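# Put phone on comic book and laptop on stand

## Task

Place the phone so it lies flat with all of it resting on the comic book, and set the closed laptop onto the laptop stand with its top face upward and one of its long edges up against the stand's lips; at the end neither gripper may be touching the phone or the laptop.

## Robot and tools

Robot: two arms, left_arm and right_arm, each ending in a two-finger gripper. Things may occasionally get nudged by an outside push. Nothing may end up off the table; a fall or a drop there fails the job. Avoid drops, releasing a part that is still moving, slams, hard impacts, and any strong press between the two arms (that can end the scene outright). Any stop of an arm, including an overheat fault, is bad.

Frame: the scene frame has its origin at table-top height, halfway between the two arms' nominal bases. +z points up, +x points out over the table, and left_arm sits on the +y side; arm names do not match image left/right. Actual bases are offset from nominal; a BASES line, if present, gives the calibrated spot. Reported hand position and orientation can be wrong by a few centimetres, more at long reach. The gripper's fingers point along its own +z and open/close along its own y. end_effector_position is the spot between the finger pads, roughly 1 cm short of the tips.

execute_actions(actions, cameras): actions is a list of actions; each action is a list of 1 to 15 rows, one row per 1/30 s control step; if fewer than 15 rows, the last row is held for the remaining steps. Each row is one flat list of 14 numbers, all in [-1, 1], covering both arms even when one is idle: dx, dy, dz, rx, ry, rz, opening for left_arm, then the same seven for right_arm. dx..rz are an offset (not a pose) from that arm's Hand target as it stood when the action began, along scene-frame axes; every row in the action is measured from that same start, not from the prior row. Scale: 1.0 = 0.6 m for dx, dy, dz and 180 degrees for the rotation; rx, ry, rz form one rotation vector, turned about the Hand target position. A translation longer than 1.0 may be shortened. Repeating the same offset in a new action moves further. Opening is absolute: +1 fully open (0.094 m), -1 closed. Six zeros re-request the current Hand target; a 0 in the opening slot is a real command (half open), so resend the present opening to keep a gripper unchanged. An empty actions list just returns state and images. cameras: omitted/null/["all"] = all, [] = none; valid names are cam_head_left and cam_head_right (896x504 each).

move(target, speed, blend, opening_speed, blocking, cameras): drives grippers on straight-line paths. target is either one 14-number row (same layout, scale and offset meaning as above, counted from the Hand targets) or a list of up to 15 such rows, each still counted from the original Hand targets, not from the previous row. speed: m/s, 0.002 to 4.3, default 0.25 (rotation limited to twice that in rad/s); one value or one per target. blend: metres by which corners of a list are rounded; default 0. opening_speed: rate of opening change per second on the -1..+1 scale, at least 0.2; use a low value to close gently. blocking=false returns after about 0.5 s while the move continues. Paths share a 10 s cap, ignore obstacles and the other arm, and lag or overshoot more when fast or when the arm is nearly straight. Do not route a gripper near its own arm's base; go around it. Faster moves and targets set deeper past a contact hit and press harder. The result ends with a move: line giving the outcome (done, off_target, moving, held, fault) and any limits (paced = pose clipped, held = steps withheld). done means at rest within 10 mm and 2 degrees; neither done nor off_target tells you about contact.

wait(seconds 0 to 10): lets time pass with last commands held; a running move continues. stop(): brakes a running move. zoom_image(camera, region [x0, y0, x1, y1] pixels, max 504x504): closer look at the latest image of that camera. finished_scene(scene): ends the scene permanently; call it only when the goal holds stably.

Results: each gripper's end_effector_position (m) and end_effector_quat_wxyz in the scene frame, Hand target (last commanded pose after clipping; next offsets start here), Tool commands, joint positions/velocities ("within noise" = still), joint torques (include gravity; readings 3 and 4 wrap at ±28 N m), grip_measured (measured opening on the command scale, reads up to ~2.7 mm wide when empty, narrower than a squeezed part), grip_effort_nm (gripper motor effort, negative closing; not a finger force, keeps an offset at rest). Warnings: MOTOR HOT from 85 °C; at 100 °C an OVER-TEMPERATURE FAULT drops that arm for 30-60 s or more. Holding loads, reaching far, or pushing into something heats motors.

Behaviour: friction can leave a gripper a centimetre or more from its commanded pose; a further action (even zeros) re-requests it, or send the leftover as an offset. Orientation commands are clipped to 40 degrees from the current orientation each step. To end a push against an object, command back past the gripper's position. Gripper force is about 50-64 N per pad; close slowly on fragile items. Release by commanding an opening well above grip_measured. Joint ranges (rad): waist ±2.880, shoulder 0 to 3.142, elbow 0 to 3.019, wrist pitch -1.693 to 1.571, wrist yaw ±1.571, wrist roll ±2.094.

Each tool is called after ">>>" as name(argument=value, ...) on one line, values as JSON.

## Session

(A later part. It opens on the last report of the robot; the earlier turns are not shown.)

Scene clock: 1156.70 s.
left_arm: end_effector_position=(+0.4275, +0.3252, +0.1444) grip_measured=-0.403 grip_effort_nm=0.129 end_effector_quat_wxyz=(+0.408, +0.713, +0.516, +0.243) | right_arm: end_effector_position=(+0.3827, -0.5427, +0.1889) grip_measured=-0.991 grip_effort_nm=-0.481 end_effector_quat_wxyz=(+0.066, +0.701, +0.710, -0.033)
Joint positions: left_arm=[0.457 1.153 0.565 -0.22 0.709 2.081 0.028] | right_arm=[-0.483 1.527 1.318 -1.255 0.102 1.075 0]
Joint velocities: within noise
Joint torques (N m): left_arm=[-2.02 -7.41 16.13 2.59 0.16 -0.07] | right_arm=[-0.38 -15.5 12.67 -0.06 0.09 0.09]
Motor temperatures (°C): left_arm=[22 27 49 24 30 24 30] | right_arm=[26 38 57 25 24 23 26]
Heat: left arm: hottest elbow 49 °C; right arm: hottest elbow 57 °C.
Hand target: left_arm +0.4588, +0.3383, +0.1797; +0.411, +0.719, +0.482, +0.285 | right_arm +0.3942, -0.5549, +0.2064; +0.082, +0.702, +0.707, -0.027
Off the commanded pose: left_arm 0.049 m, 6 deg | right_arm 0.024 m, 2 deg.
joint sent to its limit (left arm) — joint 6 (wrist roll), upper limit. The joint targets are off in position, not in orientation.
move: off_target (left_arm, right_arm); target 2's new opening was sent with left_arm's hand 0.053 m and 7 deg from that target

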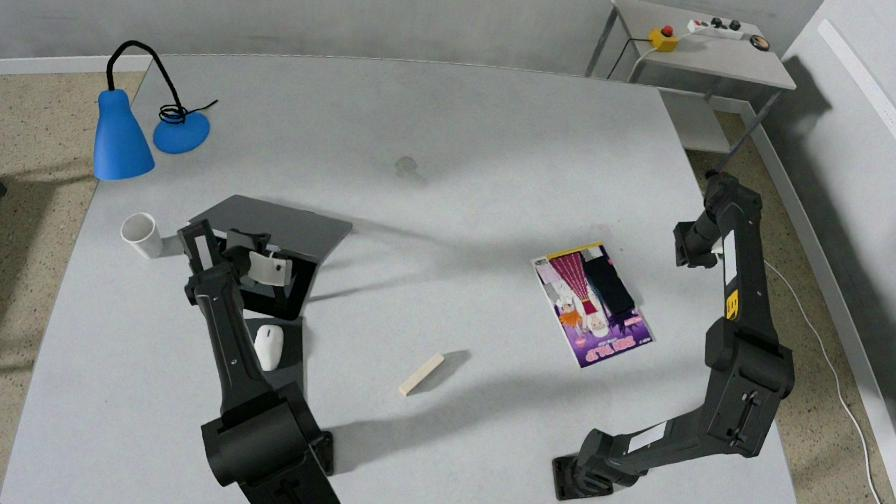

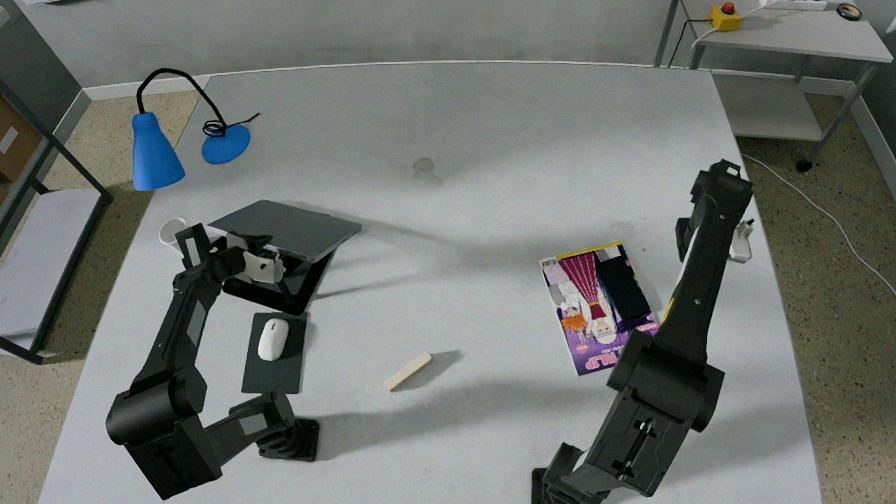

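>>> move(target=[[-0.1,0.03,0.02,0,0,0,-0.35,0,0,0,0,0,0,-1],[-0.2,0.06,0.06,0,0,0,-0.3,0,0,0,0,0,0,-1],[-0.2,0.06,0.3,0,0,0,-1,0,0,0,0,0,0,-1],[-0.25,-0.4,0.3,0,0,0,-1,0,0,0,0,0,0,-1]], speed=[0.06,0.1,0.2,0.35])

>>> zoom_image(camera="cam_head_right", region=[180, 150, 380, 310])

>>> zoom_image(camera="cam_head_left", region=[165, 150, 365, 310])

Scene clock: 1167.27 s.
left_arm: end_effector_position=(+0.3055, +0.1053, +0.3305) grip_measured=-0.981 grip_effort_nm=-0.999 end_effector_quat_wxyz=(+0.386, +0.732, +0.488, +0.278) | right_arm: end_effector_position=(+0.3827, -0.5427, +0.1889) grip_measured=-0.991 grip_effort_nm=-0.481 end_effector_quat_wxyz=(+0.066, +0.701, +0.710, -0.033)
Joint positions: left_arm=[-0.582 0.535 0.756 -0.809 -0.163 1.499 0.001] | right_arm=[-0.483 1.527 1.318 -1.255 0.102 1.075 0]
Joint velocities: within noise
Joint torques (N m): left_arm=[-2.26 -0.67 15.8 2.13 -0.14 -0.16] | right_arm=[-0.32 -15.56 12.66 -0.05 0.09 0.09]
Motor temperatures (°C): left_arm=[22 27 48 24 29 24 30] | right_arm=[26 38 57 25 24 23 26]
Heat: left arm: hottest elbow 48 °C; right arm: hottest elbow 57 °C.
Hand target: left_arm +0.3087, +0.0984, +0.3596; +0.411, +0.719, +0.482, +0.285 | right_arm +0.3942, -0.5549, +0.2064; +0.082, +0.702, +0.707, -0.027
Off the commanded pose: left_arm 0.030 m, 3 deg | right_arm 0.024 m, 2 deg.
move: off_target (left_arm, right_arm); target 2's new opening was sent with left_arm's hand 0.006 m and 13 deg from that target; target 3's new opening was sent with left_arm's hand 0.038 m and 14 deg from that target

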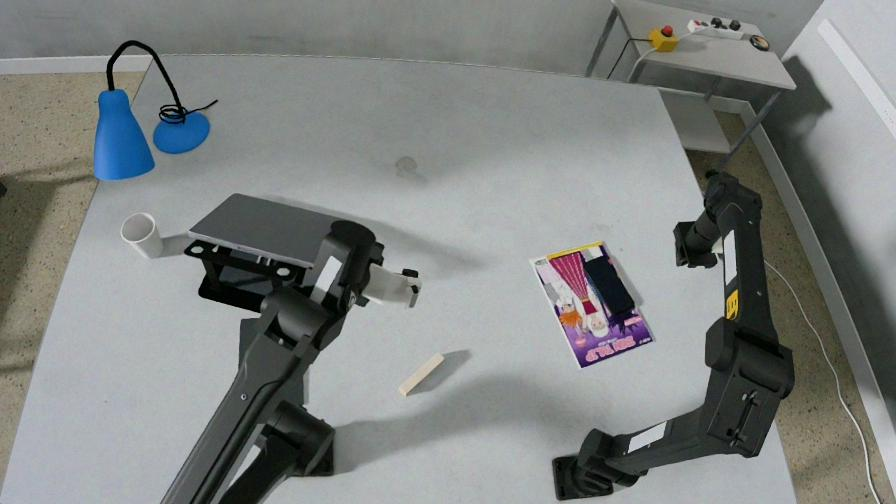

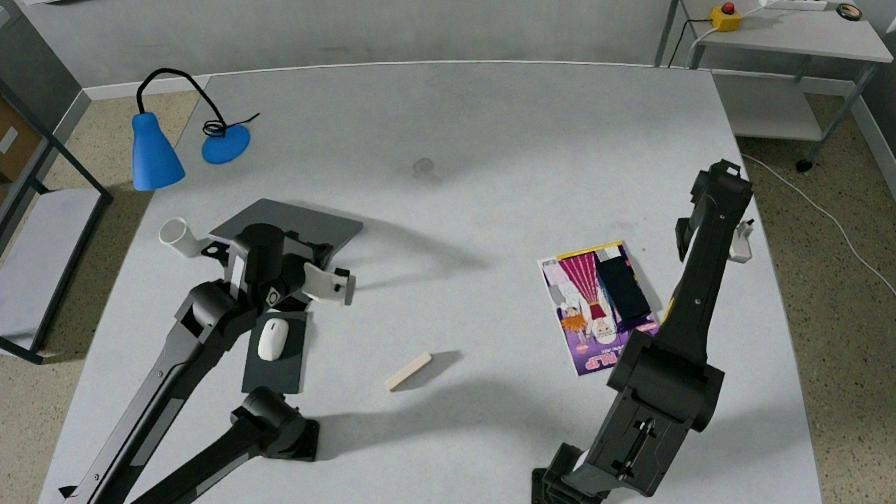

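Scaled by 2.520.

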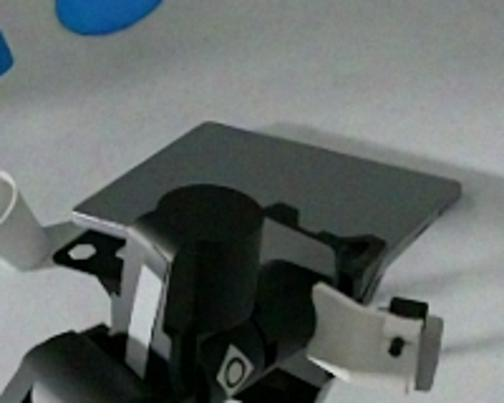

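Scaled by 2.520.

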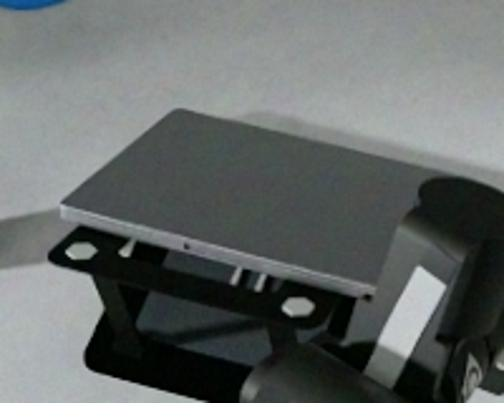

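>>> move(target=[[0.1,0.2,0.0,-0.1,0.15,0.27,-1,0,0,0,0,0,0,-1],[0.2855,0.369,-0.1,-0.221,0.319,0.558,-1,0,0,0,0,0,0,-1],[0.2855,0.369,-0.39,-0.221,0.319,0.558,-1,0,0,0,0,0,0,-1]], speed=[0.3,0.3,0.08], cameras=[])

>>> move(target=[[0,0,0.15,0,0,0,-1,0,0,0,0,0,0,-1],[0.17,-0.04,0.1,0,0,0,-1,0,0,0,0,0,0,-1],[0.17,-0.04,-0.11,0,0,0,-1,0,0,0,0,0,0,-1]], speed=[0.2,0.2,0.08])

>>> zoom_image(camera="cam_head_right", region=[180, 150, 380, 310])

Scene clock: 1185.00 s.
left_arm: end_effector_position=(+0.4806, +0.3156, +0.1316) grip_measured=-0.981 grip_effort_nm=-0.989 end_effector_quat_wxyz=(+0.002, +0.010, +1.000, +0.001) | right_arm: end_effector_position=(+0.3827, -0.5427, +0.1889) grip_measured=-0.991 grip_effort_nm=-0.481 end_effector_quat_wxyz=(+0.066, +0.701, +0.710, -0.033)
Joint positions: left_arm=[0.132 1.587 1.238 -1.218 -0.002 0.18 0.001] | right_arm=[-0.483 1.527 1.318 -1.255 0.102 1.075 0]
Joint velocities: within noise
Joint torques (N m): left_arm=[-1.03 -14.04 9.03 0.58 0.06 -0.07] | right_arm=[-0.38 -15.5 12.63 -0.05 0.09 0.08]
Motor temperatures (°C): left_arm=[22 27 48 24 28 24 30] | right_arm=[26 38 57 25 24 23 26]
Heat: left arm: hottest elbow 48 °C; right arm: hottest elbow 57 °C.
Hand target: left_arm +0.4802, +0.3197, +0.1258; +0.001, +0.000, +1.000, +0.000 | right_arm +0.3942, -0.5549, +0.2064; +0.082, +0.702, +0.707, -0.027
Off the commanded pose: left_arm 0.007 m, 1 deg | right_arm 0.024 m, 2 deg.
move: off_target (right_arm)
No camera images: "cameras" was empty.

Scene clock: 1188.27 s.
left_arm: end_effector_position=(+0.5820, +0.3002, +0.0659) grip_measured=-0.981 grip_effort_nm=-0.989 end_effector_quat_wxyz=(+0.001, +0.001, +1.000, +0.000) | right_arm: end_effector_position=(+0.3827, -0.5427, +0.1889) grip_measured=-0.991 grip_effort_nm=-0.481 end_effector_quat_wxyz=(+0.066, +0.701, +0.710, -0.033)
Joint positions: left_arm=[0.076 1.89 1.467 -1.144 -0.001 0.107 0.001] | right_arm=[-0.483 1.527 1.318 -1.255 0.102 1.075 0]
Joint velocities: within noise
Joint torques (N m): left_arm=[-1.67 -19.66 8.68 0.91 0.02 -0.04] | right_arm=[-0.32 -15.5 12.67 -0.05 0.09 0.08]
Motor temperatures (°C): left_arm=[22 27 47 24 28 24 30] | right_arm=[26 38 57 25 24 23 26]
Heat: left arm: hottest elbow 47 °C; right arm: hottest elbow 57 °C.
Hand target: left_arm +0.5821, +0.2958, +0.0597; +0.001, +0.000, +1.000, +0.000 | right_arm +0.3942, -0.5549, +0.2064; +0.082, +0.702, +0.707, -0.027
Off the commanded pose: left_arm 0.008 m, 0 deg | right_arm 0.024 m, 2 deg.
move: off_target (right_arm)

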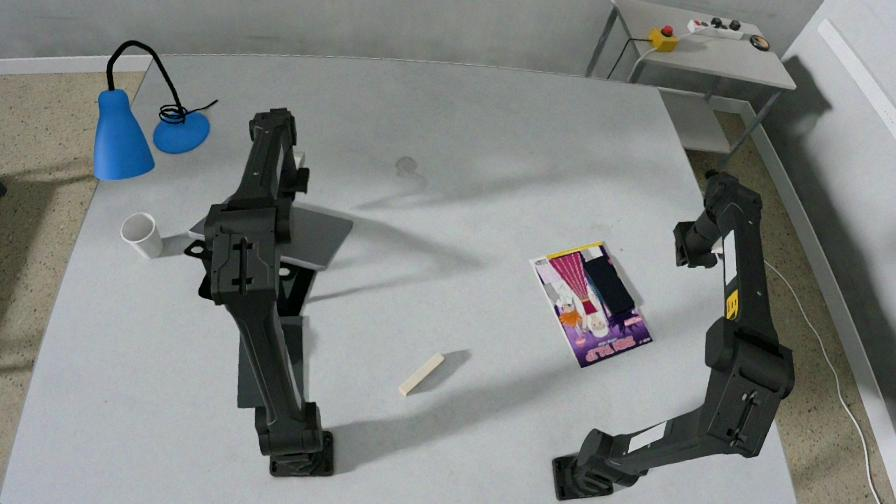

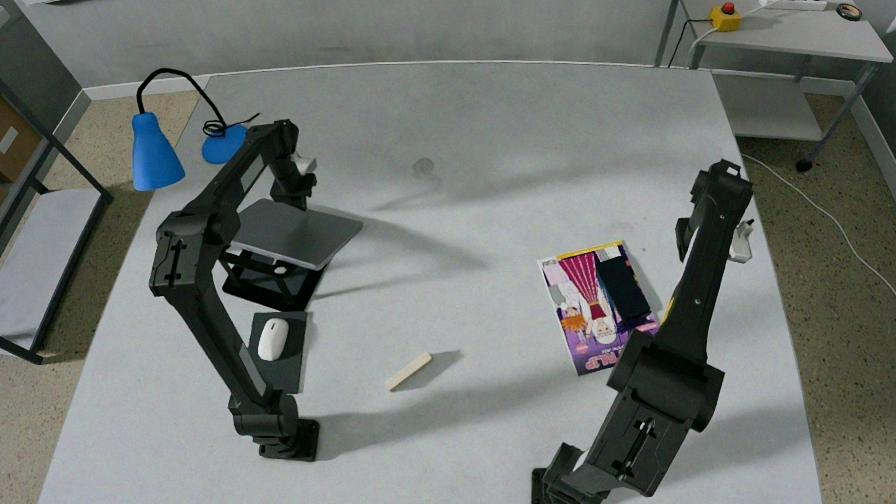

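Scaled by 2.520.

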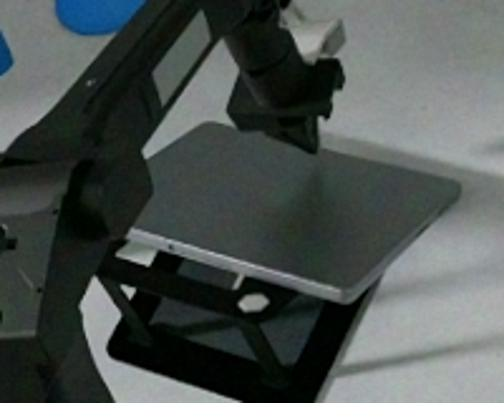

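>>> move(target=[[0,0,-0.06,0,0,0,-1,0,0,0,0,0,0,-1]], speed=[0.06], cameras=[])

>>> move(target=[[0,0,0.2,0,0,0,-1,0,0,0,0,0,0,-1],[-0.12,0.03,0.2,0,0,0,-1,0,0,0,0,0,0,-1],[-0.12,0.03,0.05,0,0,0,-1,0,0,0,0,0,0,-1]], speed=[0.2,0.2,0.08])

>>> zoom_image(camera="cam_head_right", region=[180, 150, 380, 310])

Scene clock: 1192.43 s.
left_arm: end_effector_position=(+0.5893, +0.3009, +0.0461) grip_measured=-0.981 grip_effort_nm=-0.994 end_effector_quat_wxyz=(+0.019, +0.001, +1.000, +0.002) | right_arm: end_effector_position=(+0.3827, -0.5427, +0.1889) grip_measured=-0.991 grip_effort_nm=-0.476 end_effector_quat_wxyz=(+0.066, +0.701, +0.710, -0.033)
Joint positions: left_arm=[0.076 1.91 1.439 -1.062 0 0.106 0.001] | right_arm=[-0.483 1.527 1.318 -1.255 0.102 1.075 0]
Joint velocities: within noise
Joint torques (N m): left_arm=[-2.55 -17.38 7.17 0.84 0.01 -0.1] | right_arm=[-0.44 -15.56 12.64 -0.05 0.09 0.08]
Motor temperatures (°C): left_arm=[22 27 47 24 28 24 30] | right_arm=[26 38 57 25 24 23 26]
Heat: left arm: hottest elbow 47 °C; right arm: hottest elbow 57 °C.
Hand target: left_arm +0.5821, +0.2957, +0.0237; +0.000, +0.000, +1.000, +0.000 | right_arm +0.3942, -0.5549, +0.2064; +0.082, +0.702, +0.707, -0.027
Off the commanded pose: left_arm 0.024 m, 2 deg | right_arm 0.024 m, 2 deg.
move: off_target (left_arm, right_arm)
No camera images: "cameras" was empty.

Scene clock: 1195.23 s.
left_arm: end_effector_position=(+0.5214, +0.3103, +0.0828) grip_measured=-0.981 grip_effort_nm=-0.994 end_effector_quat_wxyz=(+0.029, +0.000, +1.000, +0.003) | right_arm: end_effector_position=(+0.3827, -0.5427, +0.1889) grip_measured=-0.991 grip_effort_nm=-0.481 end_effector_quat_wxyz=(+0.066, +0.701, +0.710, -0.033)
Joint positions: left_arm=[0.109 1.701 1.243 -1.054 0.001 0.138 0.001] | right_arm=[-0.483 1.527 1.318 -1.255 0.102 1.075 0]
Joint velocities: within noise
Joint torques (N m): left_arm=[-1.14 -13.86 6.87 0.84 -0.01 0.1] | right_arm=[-0.38 -15.44 12.66 -0.05 0.09 0.09]
Motor temperatures (°C): left_arm=[22 27 46 24 28 24 30] | right_arm=[26 38 57 25 24 23 26]
Heat: left arm: hottest elbow 46 °C; right arm: hottest elbow 57 °C.
Hand target: left_arm +0.5101, +0.3137, +0.0538; +0.001, +0.000, +1.000, +0.000 | right_arm +0.3942, -0.5549, +0.2064; +0.082, +0.702, +0.707, -0.027
Off the commanded pose: left_arm 0.031 m, 3 deg | right_arm 0.024 m, 2 deg.
move: off_target (left_arm, right_arm)

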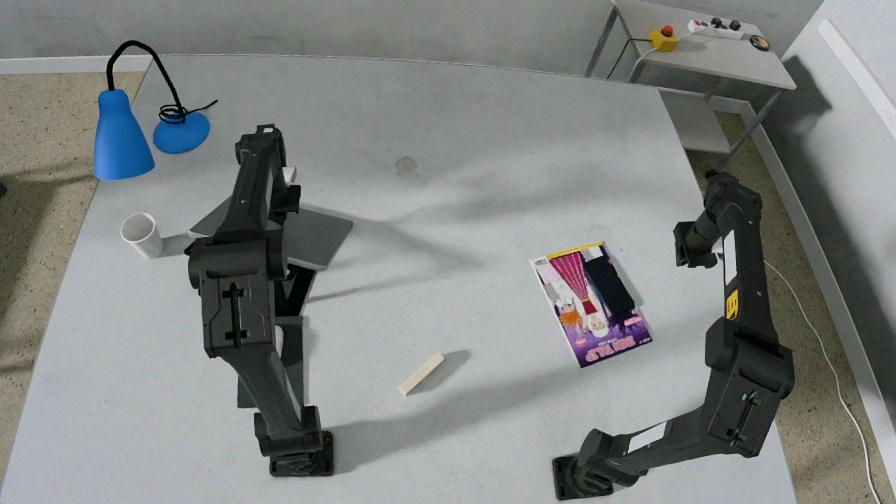

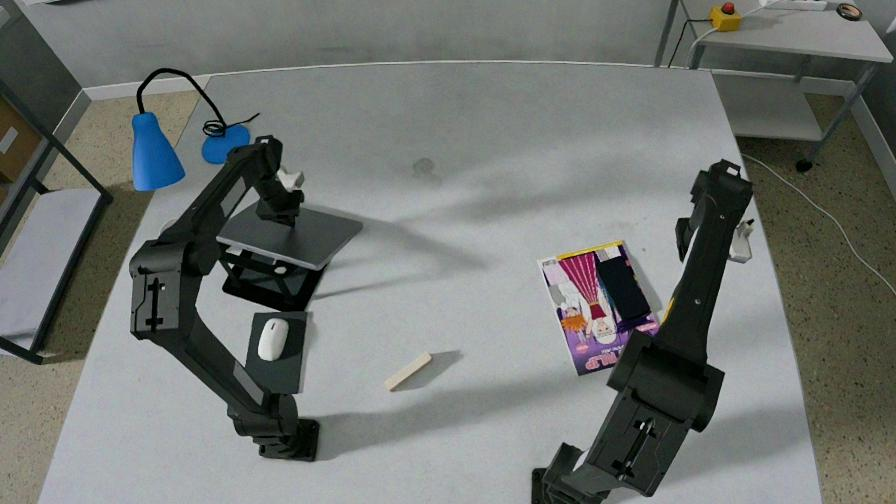

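Scaled by 2.520.

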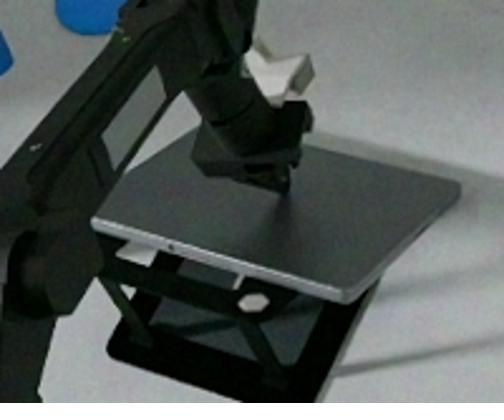

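>>> move(target=[[0,0,0.3,0,0,0,-1,0,0,0,0,0,0,-1],[-0.35,-0.55,0.4,0,0,0,-1,0,0,0,0,0,0,-1]], speed=[0.2,0.35])

>>> zoom_image(camera="cam_head_left", region=[165, 150, 365, 310])

>>> zoom_image(camera="cam_head_left", region=[520, 230, 670, 380])

Scene clock: 1201.83 s.
left_arm: end_effector_position=(+0.2923, -0.0044, +0.2750) grip_measured=-0.981 grip_effort_nm=-0.989 end_effector_quat_wxyz=(-0.015, +0.000, +1.000, +0.012) | right_arm: end_effector_position=(+0.3827, -0.5427, +0.1889) grip_measured=-0.991 grip_effort_nm=-0.481 end_effector_quat_wxyz=(+0.066, +0.701, +0.710, -0.033)
Joint positions: left_arm=[-0.783 1.303 1.321 -1.626 0.003 -0.754 0.001] | right_arm=[-0.483 1.527 1.318 -1.255 0.102 1.075 0]
Joint velocities: within noise
Joint torques (N m): left_arm=[-2.67 -10.52 15.25 0.06 -0.19 -0.12] | right_arm=[-0.38 -15.5 12.66 -0.06 0.09 0.08]
Motor temperatures (°C): left_arm=[22 27 45 24 28 24 30] | right_arm=[26 38 58 25 24 23 26]
Heat: left arm: hottest elbow 45 °C; right arm: hottest elbow 58 °C.
Hand target: left_arm +0.3001, -0.0163, +0.2937; +0.000, +0.000, +1.000, +0.000 | right_arm +0.3942, -0.5549, +0.2064; +0.082, +0.702, +0.707, -0.027
Off the commanded pose: left_arm 0.024 m, 2 deg | right_arm 0.024 m, 2 deg.
move: off_target (left_arm, right_arm)

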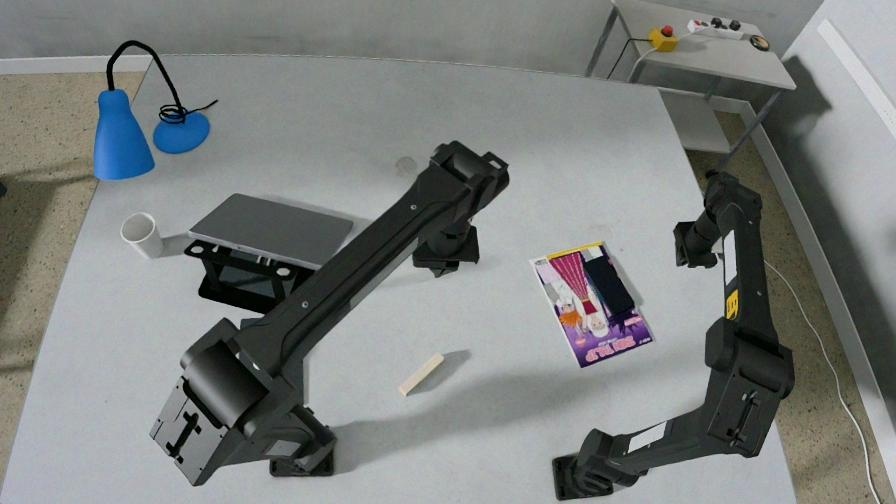

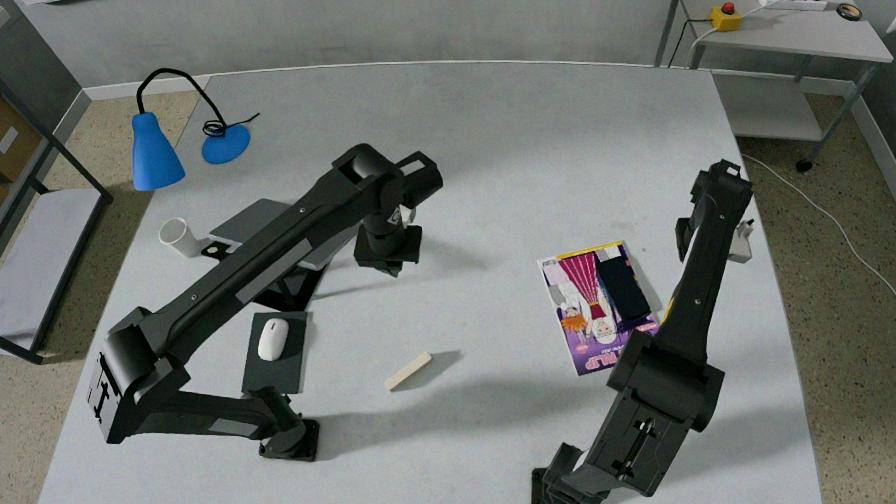

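Scaled by 2.520.

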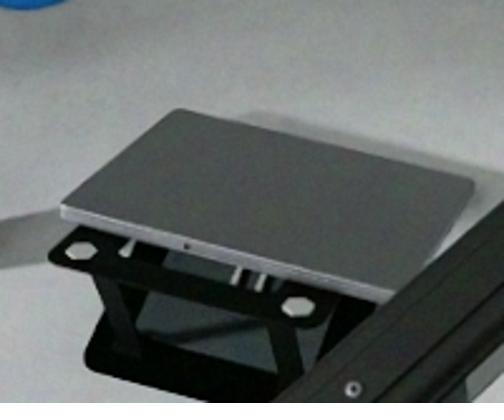

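Scaled by 3.360.

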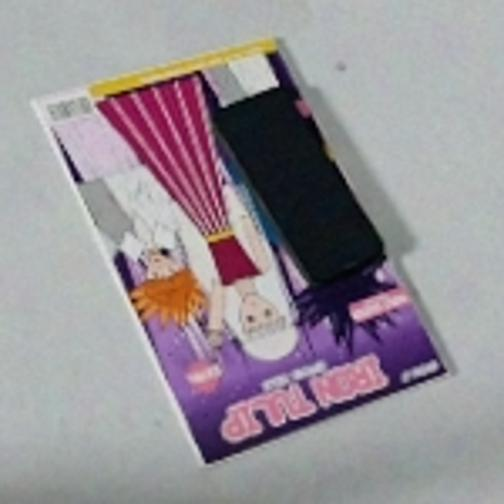

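>>> finished_scene(scene=2)

The scene is finished: the task was done.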